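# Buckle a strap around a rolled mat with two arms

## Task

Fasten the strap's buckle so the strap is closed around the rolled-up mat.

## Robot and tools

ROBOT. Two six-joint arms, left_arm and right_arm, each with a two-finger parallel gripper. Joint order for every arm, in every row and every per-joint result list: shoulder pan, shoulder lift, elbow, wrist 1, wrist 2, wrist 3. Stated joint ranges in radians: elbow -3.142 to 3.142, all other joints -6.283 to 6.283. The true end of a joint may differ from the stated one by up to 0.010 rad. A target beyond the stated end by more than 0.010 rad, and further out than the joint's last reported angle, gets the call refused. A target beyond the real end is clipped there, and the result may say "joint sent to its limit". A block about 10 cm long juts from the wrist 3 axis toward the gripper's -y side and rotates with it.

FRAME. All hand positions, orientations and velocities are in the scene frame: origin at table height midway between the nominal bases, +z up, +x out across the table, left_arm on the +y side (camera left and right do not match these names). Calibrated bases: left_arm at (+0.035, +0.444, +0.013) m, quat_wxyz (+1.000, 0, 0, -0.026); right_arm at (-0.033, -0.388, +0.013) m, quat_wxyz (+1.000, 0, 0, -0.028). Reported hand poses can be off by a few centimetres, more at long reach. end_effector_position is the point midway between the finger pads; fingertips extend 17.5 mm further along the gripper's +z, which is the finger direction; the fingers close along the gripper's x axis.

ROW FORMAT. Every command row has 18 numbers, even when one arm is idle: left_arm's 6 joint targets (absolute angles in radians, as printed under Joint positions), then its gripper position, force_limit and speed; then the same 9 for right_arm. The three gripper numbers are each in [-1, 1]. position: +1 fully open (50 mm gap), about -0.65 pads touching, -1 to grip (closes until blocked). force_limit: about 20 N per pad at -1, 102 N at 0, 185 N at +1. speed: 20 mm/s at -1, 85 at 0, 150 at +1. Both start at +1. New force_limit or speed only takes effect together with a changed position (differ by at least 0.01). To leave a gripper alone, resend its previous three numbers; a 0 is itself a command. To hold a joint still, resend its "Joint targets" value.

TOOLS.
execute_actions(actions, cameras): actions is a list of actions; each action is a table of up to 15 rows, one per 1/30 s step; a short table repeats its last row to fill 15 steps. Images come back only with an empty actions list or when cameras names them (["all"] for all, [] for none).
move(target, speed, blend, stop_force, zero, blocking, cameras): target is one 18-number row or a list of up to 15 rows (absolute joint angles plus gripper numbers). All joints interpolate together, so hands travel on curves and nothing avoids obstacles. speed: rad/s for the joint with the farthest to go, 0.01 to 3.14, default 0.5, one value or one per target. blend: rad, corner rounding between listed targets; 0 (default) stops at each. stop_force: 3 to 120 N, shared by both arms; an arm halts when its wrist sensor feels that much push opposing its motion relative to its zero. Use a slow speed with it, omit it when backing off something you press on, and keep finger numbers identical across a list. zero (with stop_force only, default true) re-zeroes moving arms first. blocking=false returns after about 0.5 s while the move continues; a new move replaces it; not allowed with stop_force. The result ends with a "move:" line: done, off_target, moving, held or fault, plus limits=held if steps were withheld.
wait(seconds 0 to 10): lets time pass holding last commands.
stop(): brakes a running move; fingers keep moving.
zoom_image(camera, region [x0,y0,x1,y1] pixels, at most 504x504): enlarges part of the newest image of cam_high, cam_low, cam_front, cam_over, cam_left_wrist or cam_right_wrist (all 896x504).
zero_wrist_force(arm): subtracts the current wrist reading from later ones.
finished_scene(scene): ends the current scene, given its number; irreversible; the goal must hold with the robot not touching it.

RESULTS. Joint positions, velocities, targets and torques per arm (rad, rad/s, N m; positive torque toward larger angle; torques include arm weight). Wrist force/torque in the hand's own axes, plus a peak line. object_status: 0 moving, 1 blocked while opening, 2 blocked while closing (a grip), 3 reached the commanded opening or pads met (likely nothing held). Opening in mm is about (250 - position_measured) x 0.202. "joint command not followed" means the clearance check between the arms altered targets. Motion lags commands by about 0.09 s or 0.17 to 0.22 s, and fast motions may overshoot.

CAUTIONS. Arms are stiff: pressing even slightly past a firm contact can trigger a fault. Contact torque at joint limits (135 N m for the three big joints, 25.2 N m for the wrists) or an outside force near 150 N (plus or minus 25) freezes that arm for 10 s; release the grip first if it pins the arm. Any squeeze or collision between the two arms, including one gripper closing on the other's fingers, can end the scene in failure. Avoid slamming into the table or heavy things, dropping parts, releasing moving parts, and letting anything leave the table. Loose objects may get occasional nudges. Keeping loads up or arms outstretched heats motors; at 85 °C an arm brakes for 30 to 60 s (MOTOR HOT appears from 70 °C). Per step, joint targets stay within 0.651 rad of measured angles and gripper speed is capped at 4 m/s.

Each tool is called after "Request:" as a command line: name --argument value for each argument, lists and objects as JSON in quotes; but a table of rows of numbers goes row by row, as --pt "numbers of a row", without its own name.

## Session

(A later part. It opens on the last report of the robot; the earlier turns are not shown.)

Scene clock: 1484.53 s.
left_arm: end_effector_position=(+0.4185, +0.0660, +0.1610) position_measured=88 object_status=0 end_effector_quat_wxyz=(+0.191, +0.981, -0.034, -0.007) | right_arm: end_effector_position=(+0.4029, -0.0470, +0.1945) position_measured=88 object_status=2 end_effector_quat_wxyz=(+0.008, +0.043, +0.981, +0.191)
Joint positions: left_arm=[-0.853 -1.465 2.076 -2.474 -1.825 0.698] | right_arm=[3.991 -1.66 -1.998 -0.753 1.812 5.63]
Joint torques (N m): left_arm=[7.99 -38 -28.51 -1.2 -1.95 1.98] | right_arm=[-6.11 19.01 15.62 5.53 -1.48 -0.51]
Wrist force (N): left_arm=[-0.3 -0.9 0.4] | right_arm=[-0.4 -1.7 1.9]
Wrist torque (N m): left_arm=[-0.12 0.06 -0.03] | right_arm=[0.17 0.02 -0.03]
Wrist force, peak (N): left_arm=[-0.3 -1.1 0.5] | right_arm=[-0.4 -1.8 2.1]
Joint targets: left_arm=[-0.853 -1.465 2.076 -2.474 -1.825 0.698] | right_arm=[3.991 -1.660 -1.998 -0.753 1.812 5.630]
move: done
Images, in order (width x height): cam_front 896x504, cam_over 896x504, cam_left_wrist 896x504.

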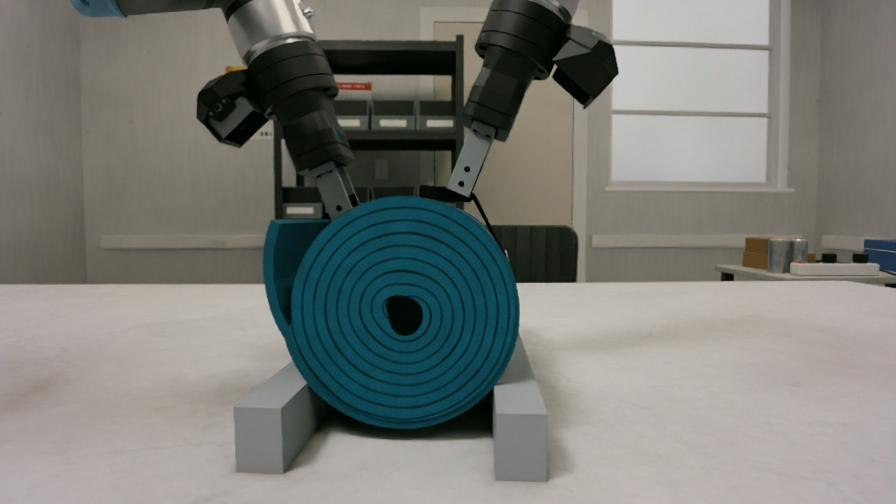

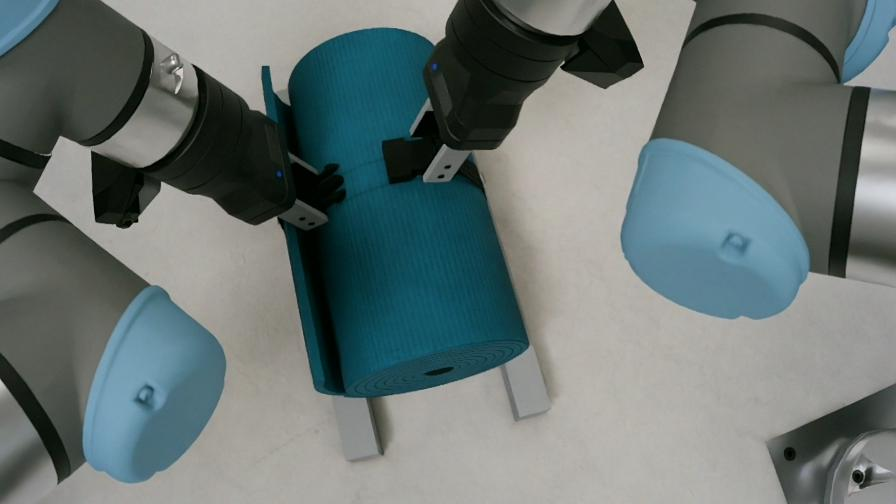

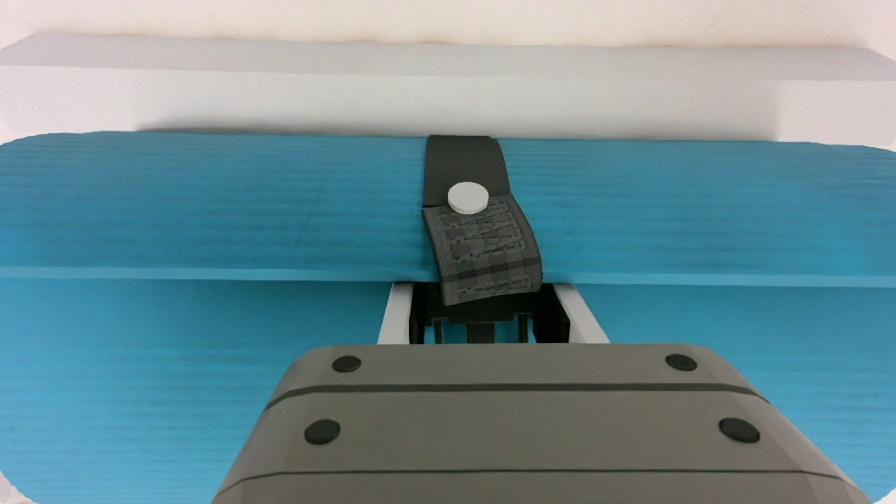

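Request:
move --pt "-0.86370 -1.49182 2.03553 -2.40824 -1.82178 0.68764 -1 -0.3 -1 3.99073 -1.65979 -1.99771 -0.75288 1.81183 5.62964 -1 -0.3 -1" --pt "-1.06824 -1.31997 1.64206 -1.69715 -1.45531 0.52655 -1 -0.3 -1 3.99073 -1.65979 -1.99771 -0.75288 1.81183 5.62964 -1 -0.3 -1" --speed '[0.06,0.25]' --blend '[0.01,0]' --stop_force 25 --cameras '["cam_left_wrist","cam_front","cam_over","cam_high"]'

Request:
zoom_image --camera "cam_front" --region '[340, 150, 480, 230]'

Request:
zoom_image --camera "cam_over" --region '[300, 100, 460, 220]'

Scene clock: 1522.63 s.
left_arm: end_effector_position=(+0.4109, +0.0419, +0.1909) position_measured=88 object_status=2 end_effector_quat_wxyz=(-0.113, +0.993, -0.043, +0.005) | right_arm: end_effector_position=(+0.4029, -0.0470, +0.1945) position_measured=88 object_status=2 end_effector_quat_wxyz=(+0.008, +0.043, +0.981, +0.191)
Joint positions: left_arm=[-1.068 -1.32 1.642 -1.697 -1.455 0.527] | right_arm=[3.991 -1.66 -1.998 -0.753 1.812 5.63]
Joint torques (N m): left_arm=[8.95 -45.64 -17.76 -0.41 0.98 2.46] | right_arm=[-5.72 18.66 15.66 5.6 -1.48 -0.77]
Motor temperatures (°C): left_arm=[27 31 29 33 35 33] | right_arm=[34 33 25 30 42 36]
Wrist force (N): left_arm=[-0.1 1.1 -0.3] | right_arm=[-0.5 -1.6 1.8]
Wrist torque (N m): left_arm=[0.19 0.00 0.08] | right_arm=[0.19 0.03 -0.03]
Wrist force, peak (N): left_arm=[3.3 -13.7 -15.0] | right_arm=[-0.5 -1.9 2.0]
Joint targets: left_arm=[-1.068 -1.320 1.642 -1.697 -1.455 0.527] | right_arm=[3.991 -1.660 -1.998 -0.753 1.812 5.630]
move: done
Images, in order (width x height): cam_high 896x504, cam_front 896x504, cam_over 896x504, cam_left_wrist 896x504.

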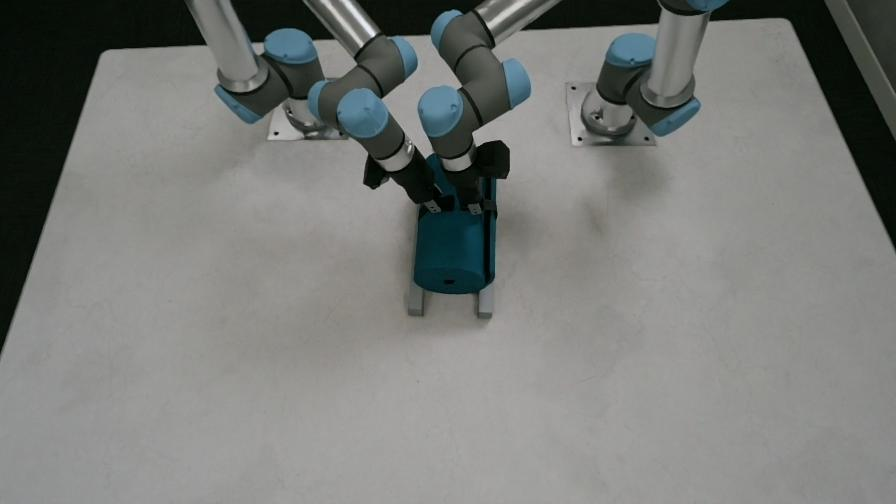

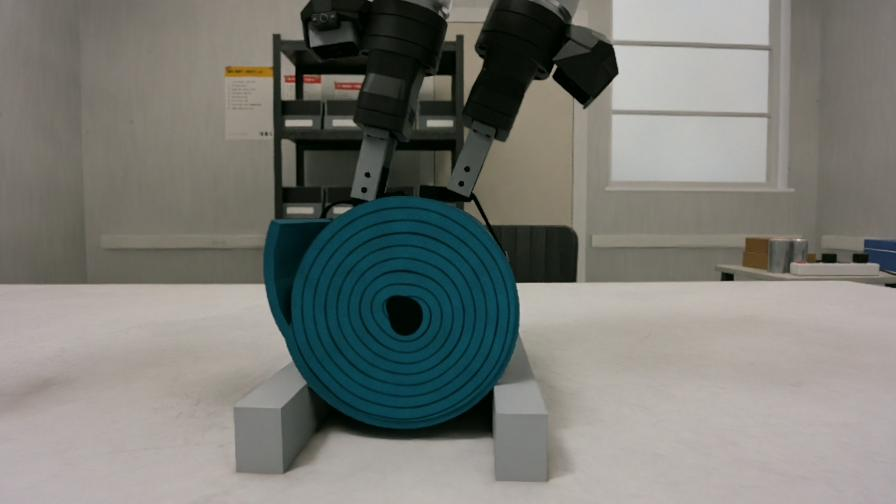

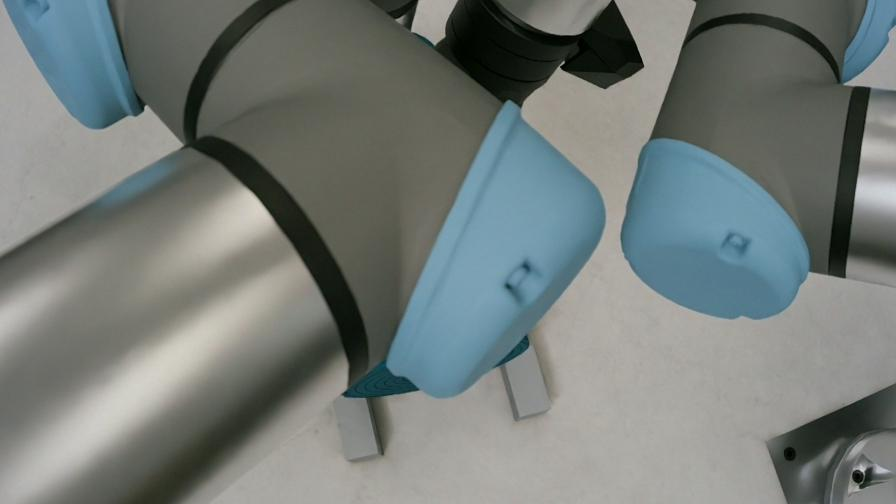

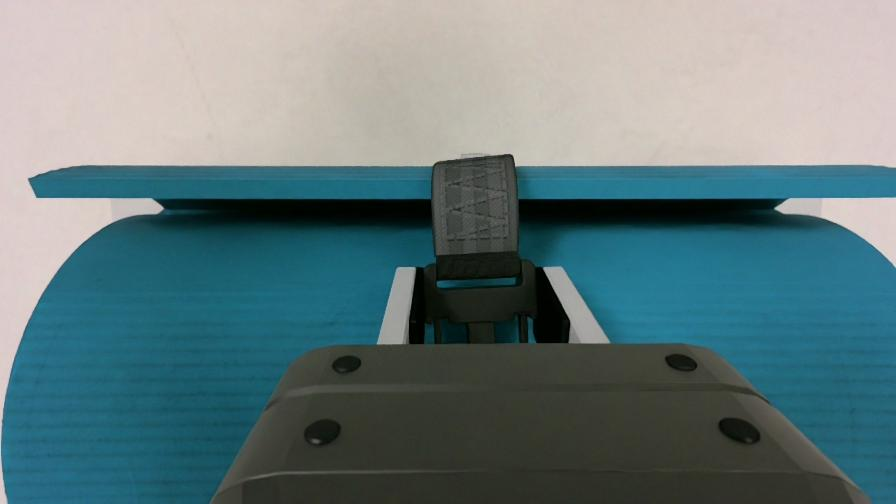

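Scaled by 3.600.

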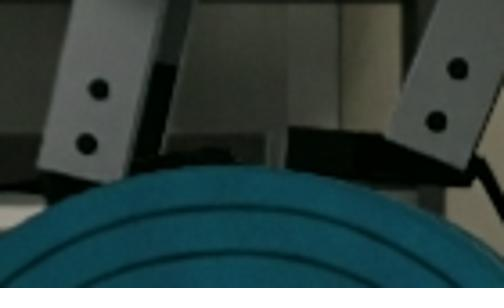

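Scaled by 3.150.

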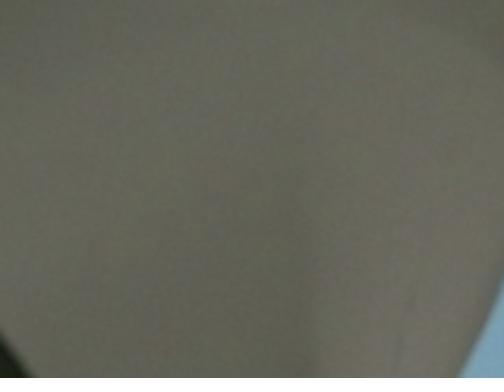

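Request:
zoom_image --camera "cam_high" --region '[410, 170, 510, 240]'

Request:
zoom_image --camera "cam_front" --region '[350, 170, 440, 220]'

Request:
zoom_image --camera "cam_left_wrist" --region '[380, 140, 580, 350]'

Scaled by 5.040.

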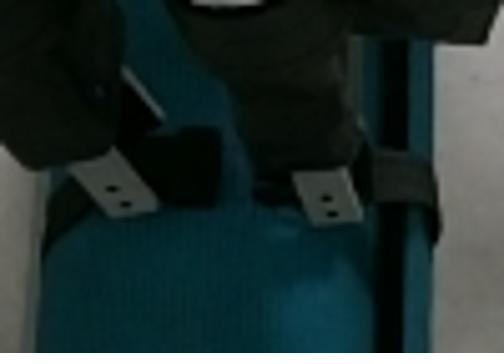

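Scaled by 5.600.

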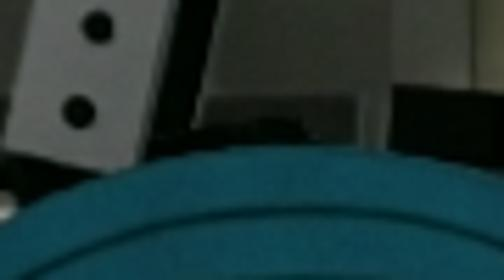

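Scaled by 2.400.

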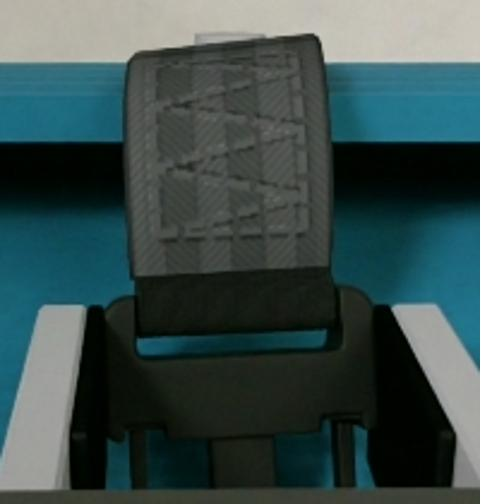

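Request:
zoom_image --camera "cam_low" --region '[470, 130, 620, 260]'

This scene's latest camera images include none from cam_low. They are from: cam_high, cam_front, cam_over, cam_left_wrist. cam_low's image comes with the result of a call that names it in "cameras".

Request:
move --target '[-1.07817,-1.30426,1.60804,-1.67772,-1.45724,0.51665,-1,-0.3,-1,3.99073,-1.65979,-1.99771,-0.75288,1.81183,5.62964,-1,-0.3,-1]' --speed 0.04 --stop_force 15 --cameras '["cam_left_wrist","cam_front","cam_low","cam_high"]'

Request:
zoom_image --camera "cam_high" --region '[410, 170, 510, 240]'

Request:
zoom_image --camera "cam_front" --region '[350, 170, 440, 220]'

Request:
zoom_image --camera "cam_low" --region '[500, 150, 600, 220]'

Scene clock: 1604.03 s.
left_arm: end_effector_position=(+0.4100, +0.0304, +0.1959) position_measured=88 object_status=2 end_effector_quat_wxyz=(-0.113, +0.993, -0.043, +0.005) | right_arm: end_effector_position=(+0.4029, -0.0470, +0.1945) position_measured=88 object_status=2 end_effector_quat_wxyz=(+0.008, +0.043, +0.981, +0.191)
Joint positions: left_arm=[-1.078 -1.304 1.608 -1.678 -1.457 0.517] | right_arm=[3.991 -1.66 -1.998 -0.753 1.812 5.63]
Joint torques (N m): left_arm=[6.62 -47.41 -17.24 -4.84 0.21 2.14] | right_arm=[-5.73 18.24 15.3 5.63 -1.52 -0.97]
Wrist force (N): left_arm=[0.0 0.7 0.0] | right_arm=[-0.6 -1.8 1.9]
Wrist torque (N m): left_arm=[0.16 0.01 0.11] | right_arm=[0.15 0.06 -0.03]
Wrist force, peak (N): left_arm=[-0.3 1.1 -0.3] | right_arm=[-0.4 -1.8 2.0]
Joint targets: left_arm=[-1.078 -1.304 1.608 -1.678 -1.457 0.517] | right_arm=[3.991 -1.660 -1.998 -0.753 1.812 5.630]
move: done
Images, in order (width x height): cam_high 896x504, cam_low 896x504, cam_front 896x504, cam_left_wrist 896x504.

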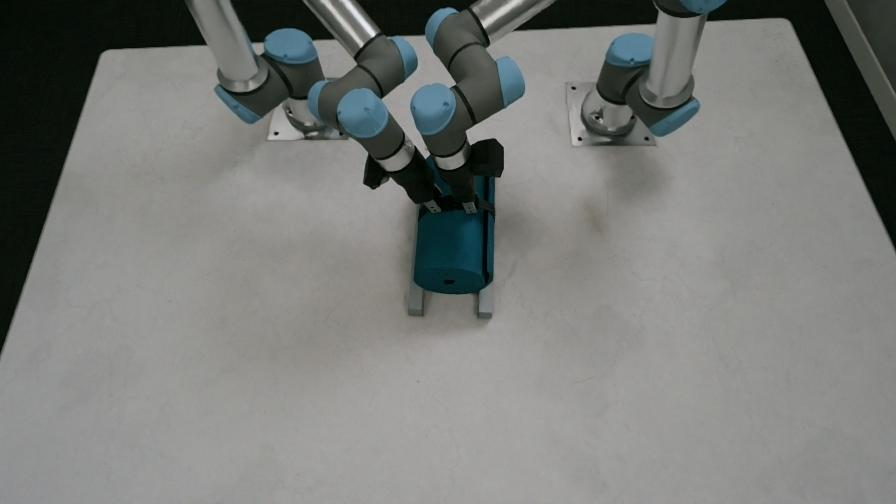

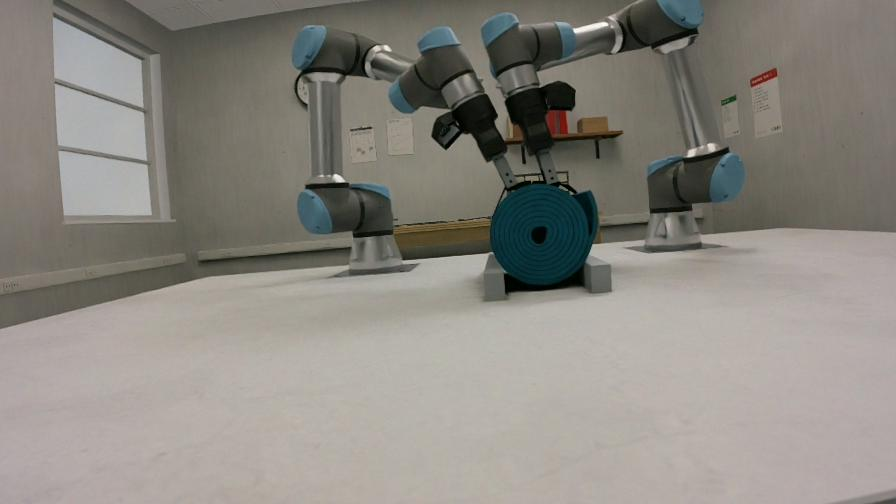

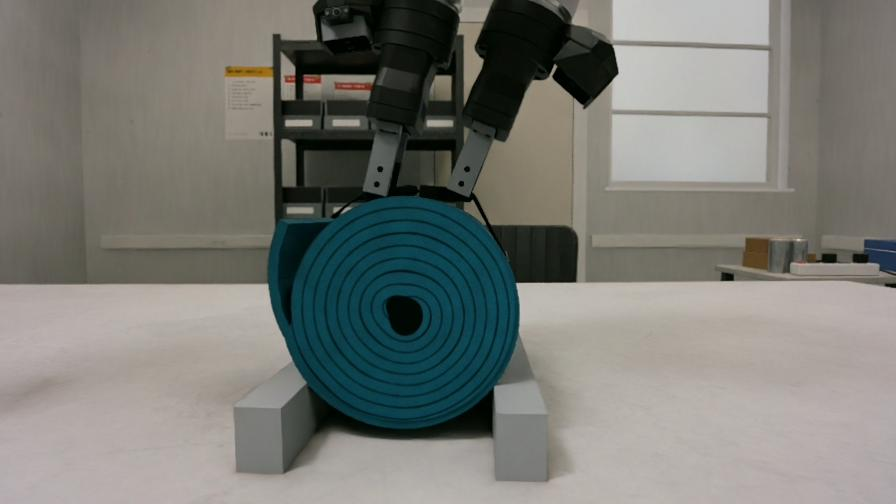

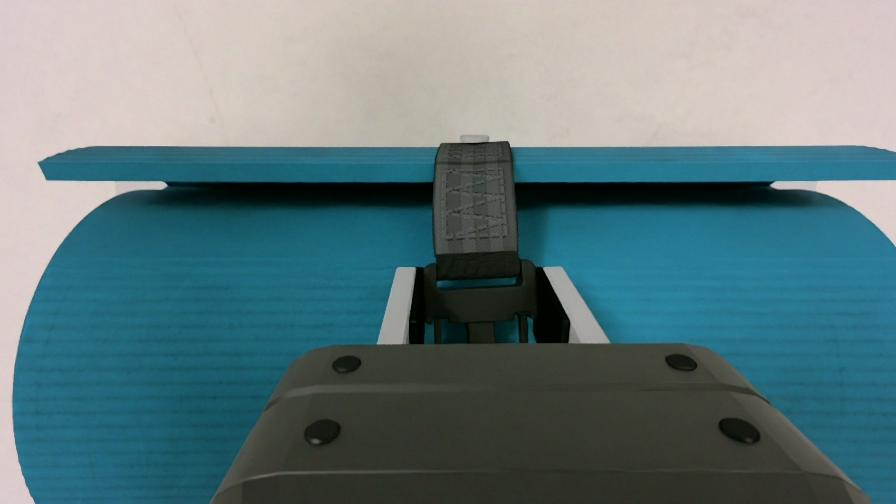

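Scaled by 5.040.

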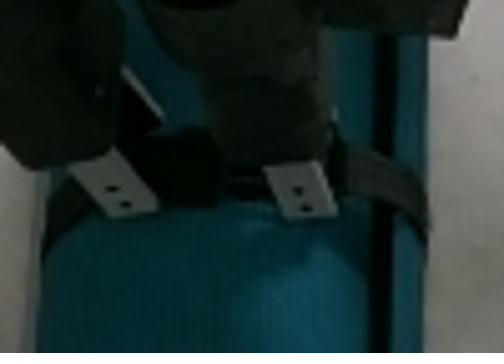

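Scaled by 5.600.

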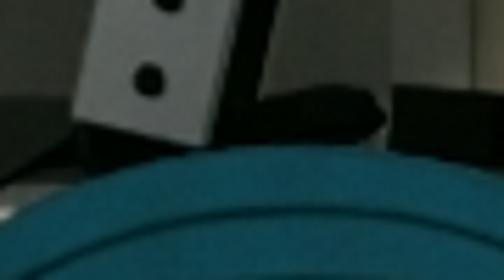

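Scaled by 5.040.

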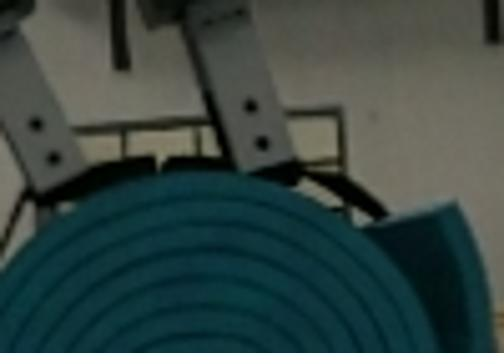

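Request:
move --pt "-1.07181 -1.29913 1.60147 -1.67699 -1.45600 0.52310 -1 -0.3 -1 3.99073 -1.65979 -1.99771 -0.75288 1.81183 5.62964 -1 -0.3 -1" --pt "-1.08172 -1.27889 1.57598 -1.67062 -1.45794 0.51313 -1 -0.3 -1 3.99073 -1.65979 -1.99771 -0.75288 1.81183 5.62964 -1 -0.3 -1" --speed '[0.015,0.02]' --stop_force 30 --cameras '["cam_left_wrist","cam_right_wrist","cam_front","cam_low","cam_high"]'

Request:
zoom_image --camera "cam_high" --region '[410, 170, 510, 240]'

Request:
zoom_image --camera "cam_front" --region '[350, 170, 440, 220]'

Request:
zoom_image --camera "cam_low" --region '[500, 150, 600, 220]'

Scene clock: 1643.00 s.
left_arm: end_effector_position=(+0.4134, +0.0231, +0.1956) position_measured=88 object_status=2 end_effector_quat_wxyz=(-0.113, +0.993, -0.043, +0.005) | right_arm: end_effector_position=(+0.4029, -0.0470, +0.1945) position_measured=88 object_status=2 end_effector_quat_wxyz=(+0.008, +0.043, +0.981, +0.191)
Joint positions: left_arm=[-1.078 -1.286 1.585 -1.672 -1.457 0.516] | right_arm=[3.991 -1.66 -1.998 -0.753 1.812 5.63]
Joint torques (N m): left_arm=[-2.67 -47.53 -26.18 -11.69 -1.54 2.43] | right_arm=[18.61 18.77 43.26 10.36 7.84 -0.93]
Wrist force (N): left_arm=[-0.4 -29.6 6.0] | right_arm=[-0.7 -29.0 -8.6]
Wrist torque (N m): left_arm=[-0.11 0.05 0.12] | right_arm=[0.18 0.01 0.04]
Wrist force, peak (N): left_arm=[0.0 -33.1 6.9] | right_arm=[-0.4 -31.8 -10.1]
Joint targets: left_arm=[-1.078 -1.286 1.585 -1.672 -1.457 0.516] | right_arm=[3.991 -1.660 -1.998 -0.753 1.812 5.630]
move: contact (left_arm); path passed 1 of 2 targets
Images, in order (width x height): cam_high 896x504, cam_low 896x504, cam_front 896x504, cam_left_wrist 896x504, cam_right_wrist 896x504.

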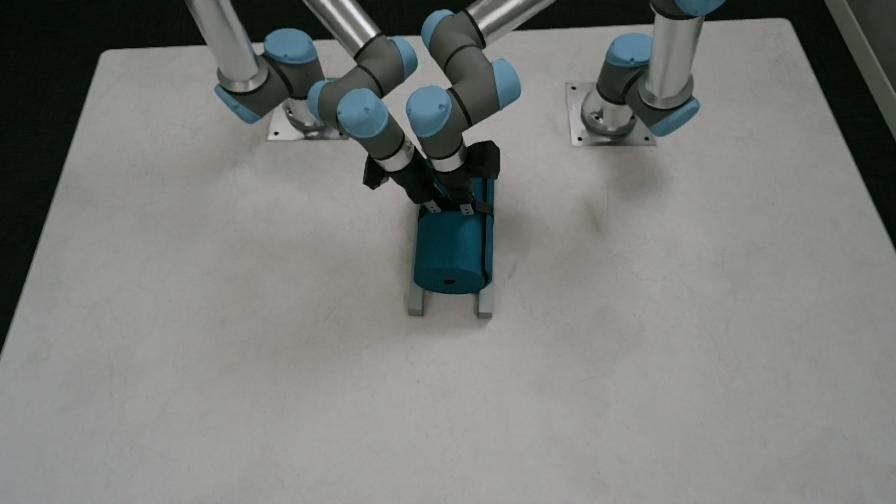

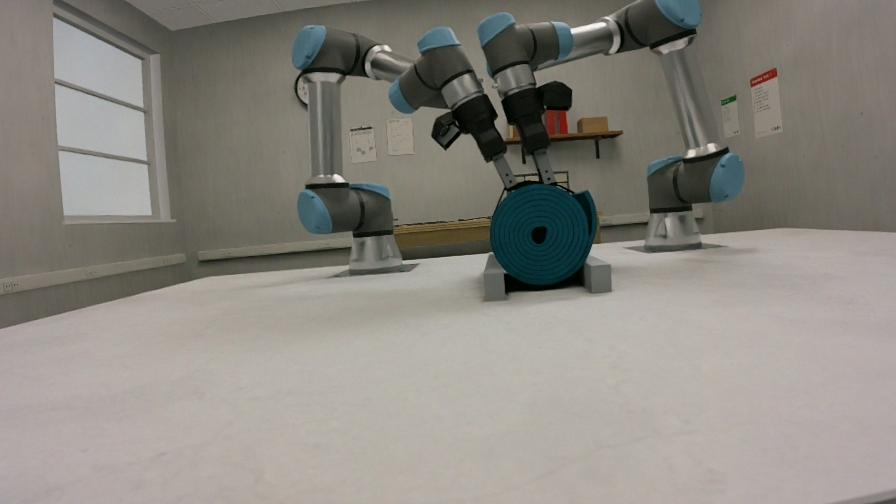

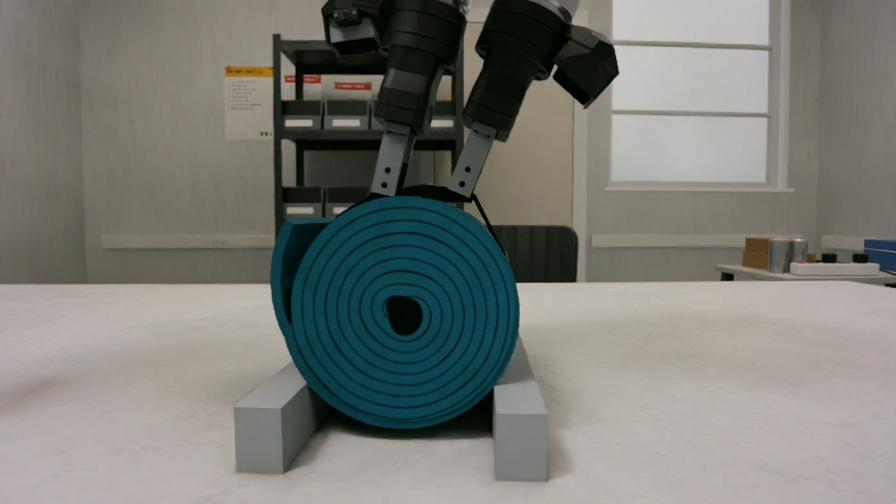

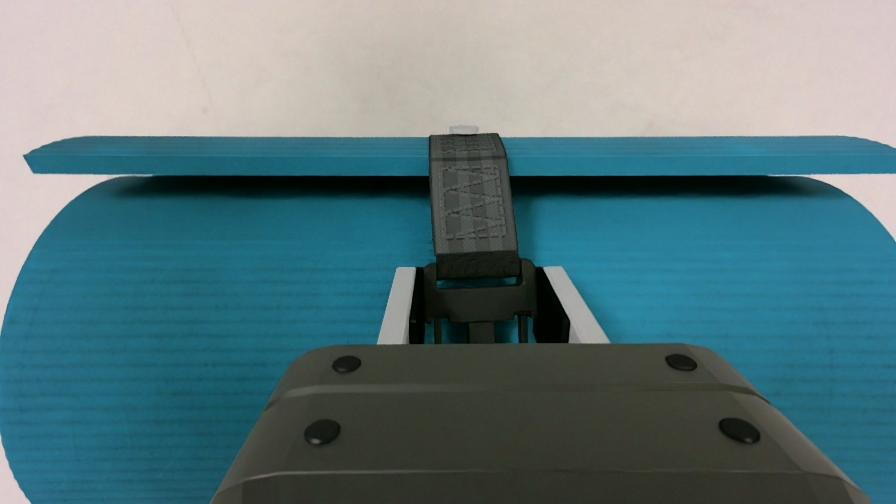

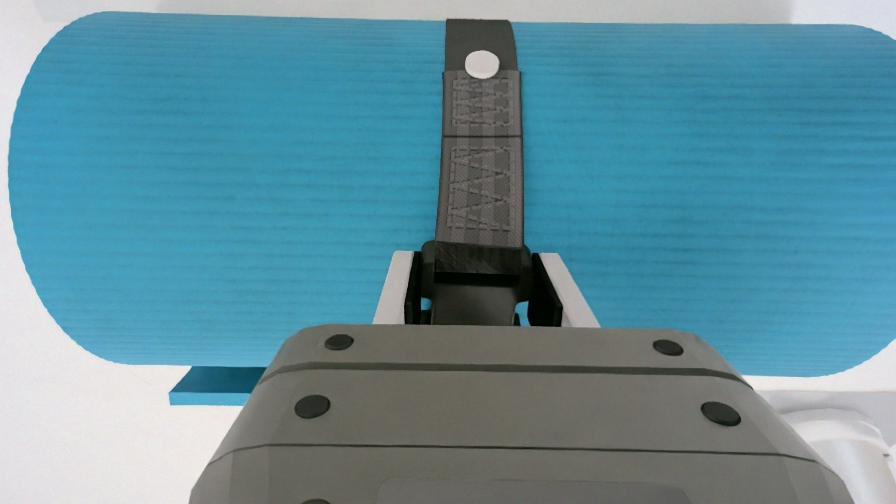

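Scaled by 5.040.

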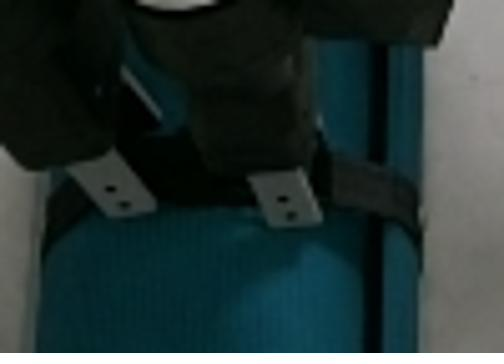

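Scaled by 5.600.

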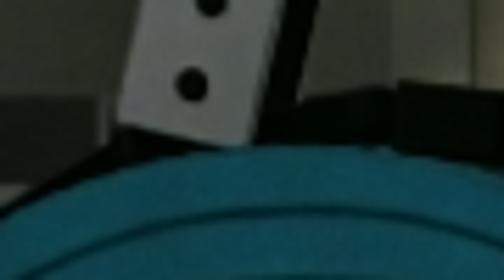

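Scaled by 5.040.

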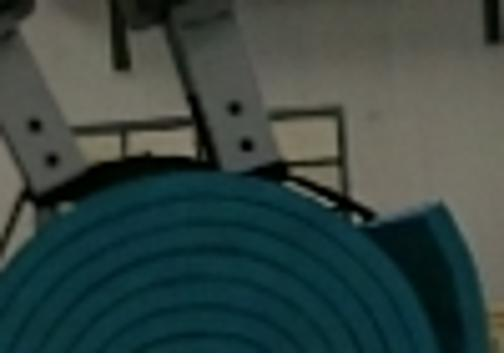

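Request:
move --target '[-1.08172,-1.27889,1.57598,-1.67062,-1.45794,0.51313,-1,-0.3,-1,3.99073,-1.65979,-1.99771,-0.75288,1.81183,5.62964,-1,-0.3,-1]' --speed 0.015 --stop_force 25 --cameras '["cam_left_wrist","cam_right_wrist","cam_front","cam_high"]'

Request:
zoom_image --camera "cam_high" --region '[410, 170, 510, 240]'

Request:
zoom_image --camera "cam_front" --region '[350, 170, 440, 220]'

Scene clock: 1650.77 s.
left_arm: end_effector_position=(+0.4130, +0.0190, +0.1954) position_measured=88 object_status=2 end_effector_quat_wxyz=(-0.113, +0.993, -0.043, +0.005) | right_arm: end_effector_position=(+0.4029, -0.0470, +0.1945) position_measured=88 object_status=2 end_effector_quat_wxyz=(+0.008, +0.043, +0.981, +0.191)
Joint positions: left_arm=[-1.082 -1.279 1.576 -1.671 -1.458 0.513] | right_arm=[3.991 -1.66 -1.998 -0.753 1.812 5.63]
Joint torques (N m): left_arm=[-17.6 -42.65 -29.62 -12.35 -6 -0.12] | right_arm=[10.79 19.72 38.11 8.94 4.3 -0.98]
Wrist force (N): left_arm=[1.2 -36.1 7.1] | right_arm=[0.9 -33.5 -10.9]
Wrist torque (N m): left_arm=[-0.24 0.00 -0.05] | right_arm=[0.25 0.03 0.12]
Wrist force, peak (N): left_arm=[-2.0 -39.9 7.8] | right_arm=[-2.6 -37.5 -12.3]
Joint targets: left_arm=[-1.082 -1.279 1.576 -1.671 -1.458 0.513] | right_arm=[3.991 -1.660 -1.998 -0.753 1.812 5.630]
move: done
Images, in order (width x height): cam_high 896x504, cam_front 896x504, cam_left_wrist 896x504, cam_right_wrist 896x504.

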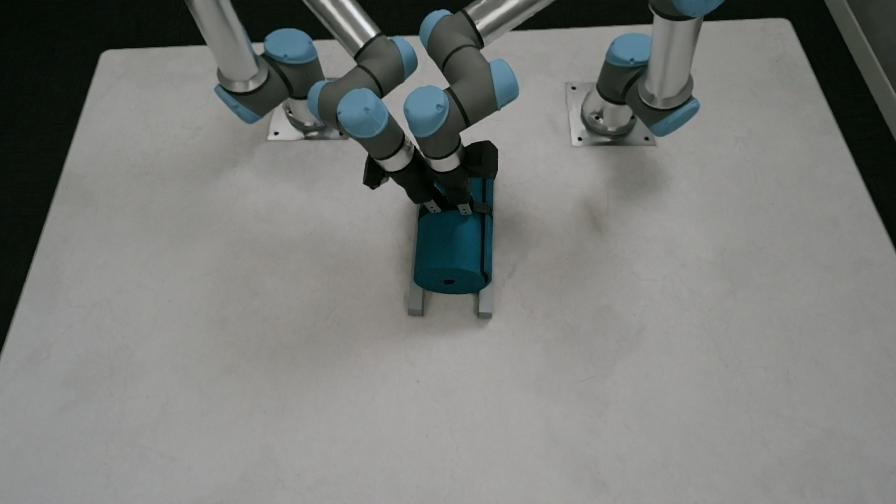

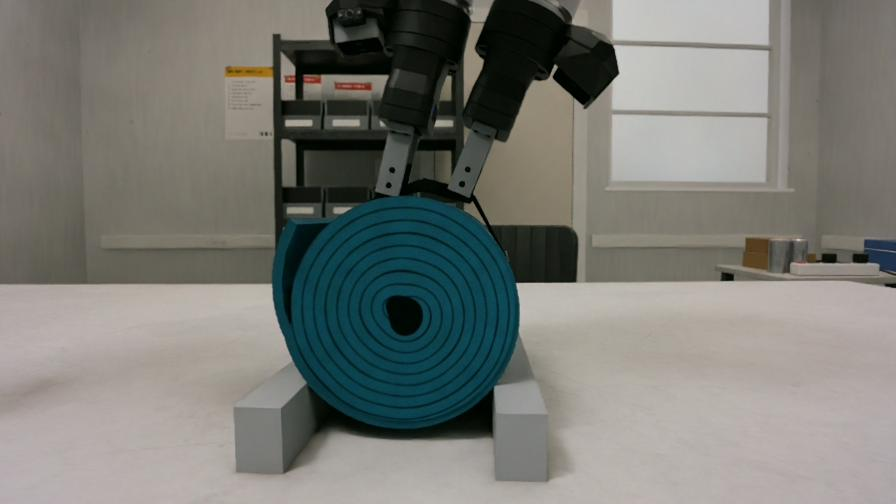

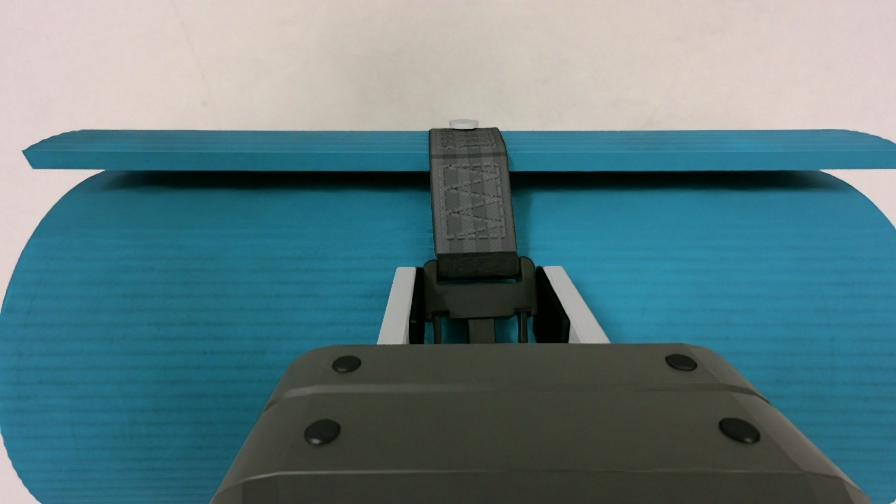

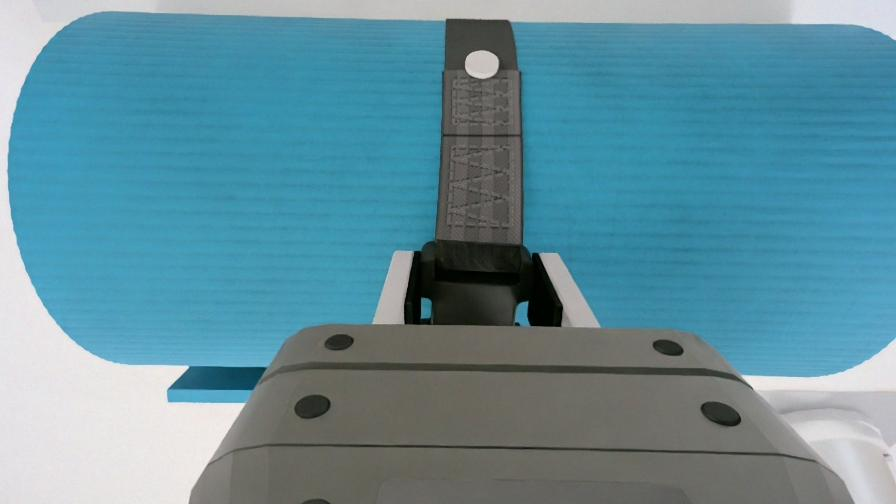

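Scaled by 5.040.

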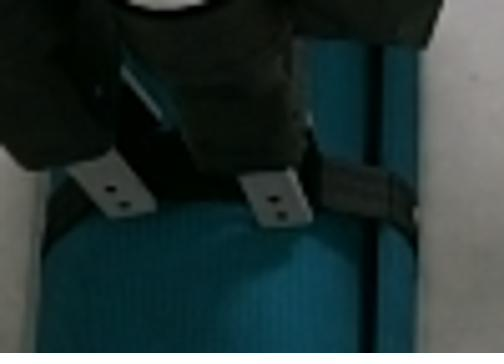

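Scaled by 5.600.

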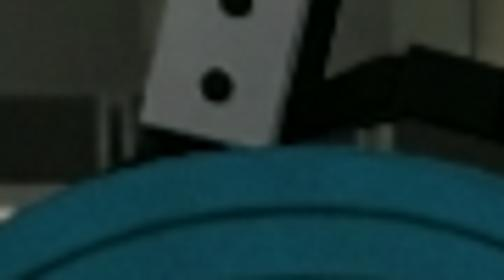

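Request:
move --target '[-1.0780,-1.2862,1.5850,-1.6722,-1.4572,0.5165,-1,-0.3,-1,3.99073,-1.65979,-1.99771,-0.75288,1.81183,5.62964,-1,-0.3,-1]' --speed 0.02 --cameras '["cam_left_wrist","cam_right_wrist","cam_front","cam_high"]'

Request:
zoom_image --camera "cam_front" --region '[360, 165, 480, 215]'

Request:
zoom_image --camera "cam_high" --region '[410, 170, 510, 240]'

Scene clock: 1680.90 s.
left_arm: end_effector_position=(+0.4134, +0.0234, +0.1957) position_measured=88 object_status=2 end_effector_quat_wxyz=(-0.113, +0.993, -0.043, +0.005) | right_arm: end_effector_position=(+0.4029, -0.0470, +0.1945) position_measured=88 object_status=2 end_effector_quat_wxyz=(+0.008, +0.043, +0.981, +0.191)
Joint positions: left_arm=[-1.078 -1.286 1.585 -1.672 -1.457 0.517] | right_arm=[3.991 -1.66 -1.998 -0.753 1.812 5.63]
Joint torques (N m): left_arm=[5.6 -39.64 -24.94 -4.46 1.92 1.93] | right_arm=[6.23 23.44 27.06 2.98 2.7 -0.77]
Wrist force (N): left_arm=[-0.7 0.7 0.2] | right_arm=[-1.0 -0.6 1.2]
Wrist torque (N m): left_arm=[0.20 0.10 -0.03] | right_arm=[0.27 0.13 -0.03]
Wrist force, peak (N): left_arm=[1.3 -36.2 6.8] | right_arm=[0.8 -33.8 -11.0]
Joint targets: left_arm=[-1.078 -1.286 1.585 -1.672 -1.457 0.516] | right_arm=[3.991 -1.660 -1.998 -0.753 1.812 5.630]
move: done
Images, in order (width x height): cam_high 896x504, cam_front 896x504, cam_left_wrist 896x504, cam_right_wrist 896x504.

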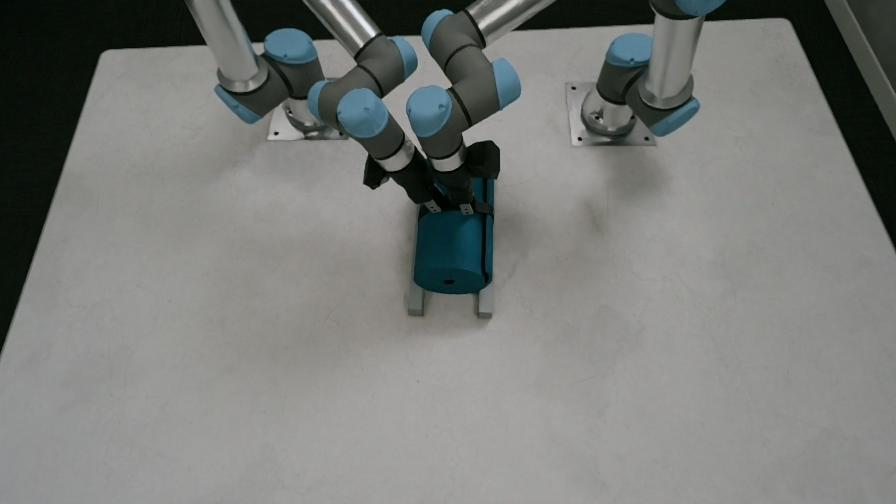

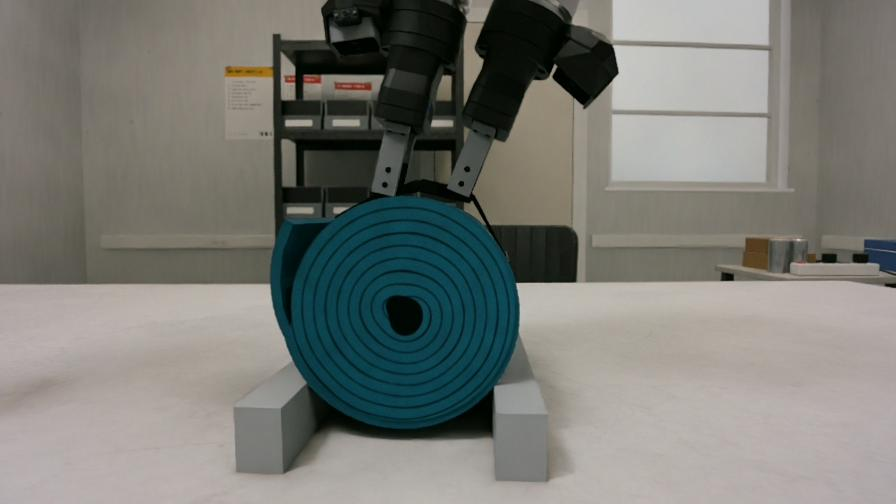

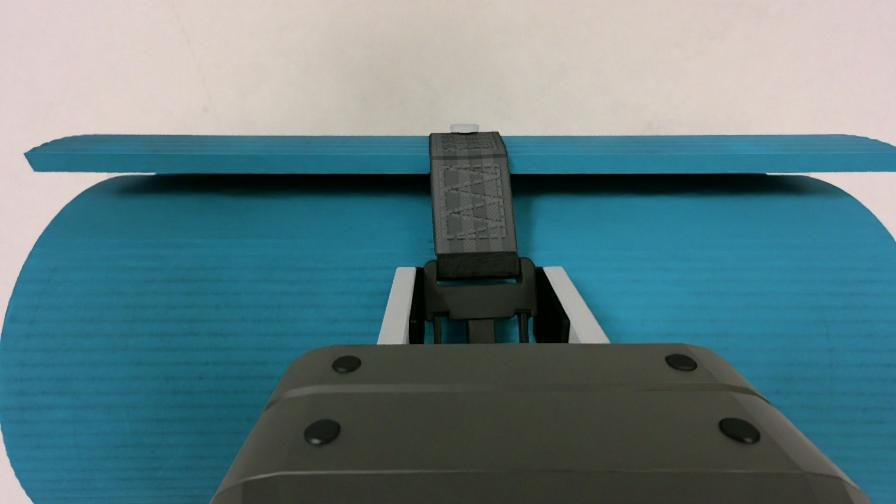

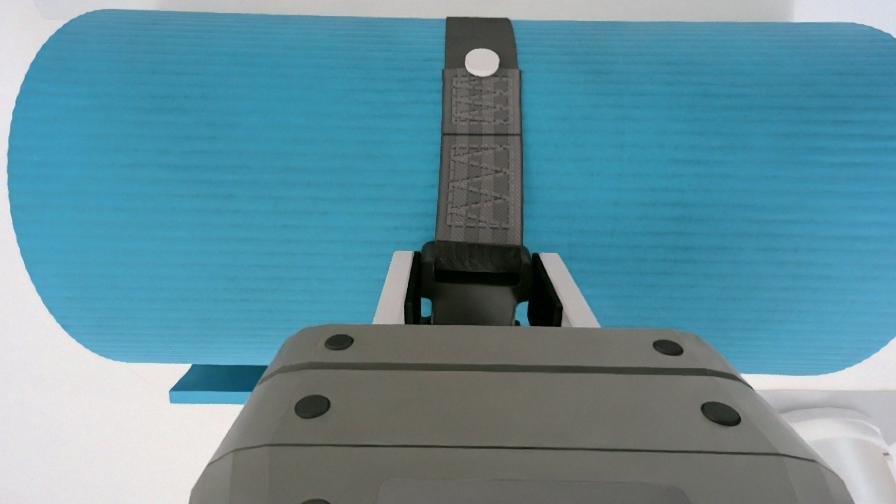

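Scaled by 4.200.

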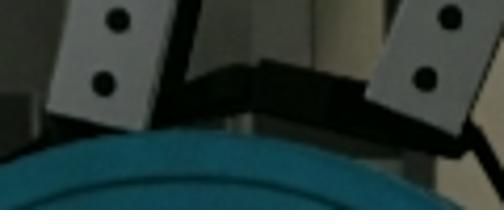

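Scaled by 5.040.

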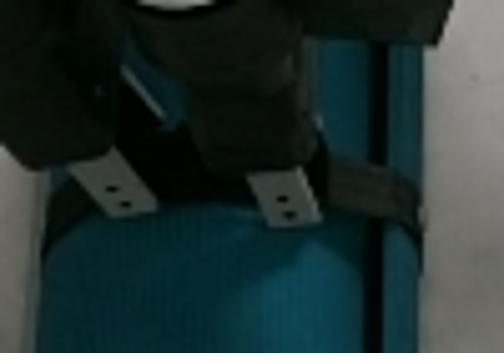

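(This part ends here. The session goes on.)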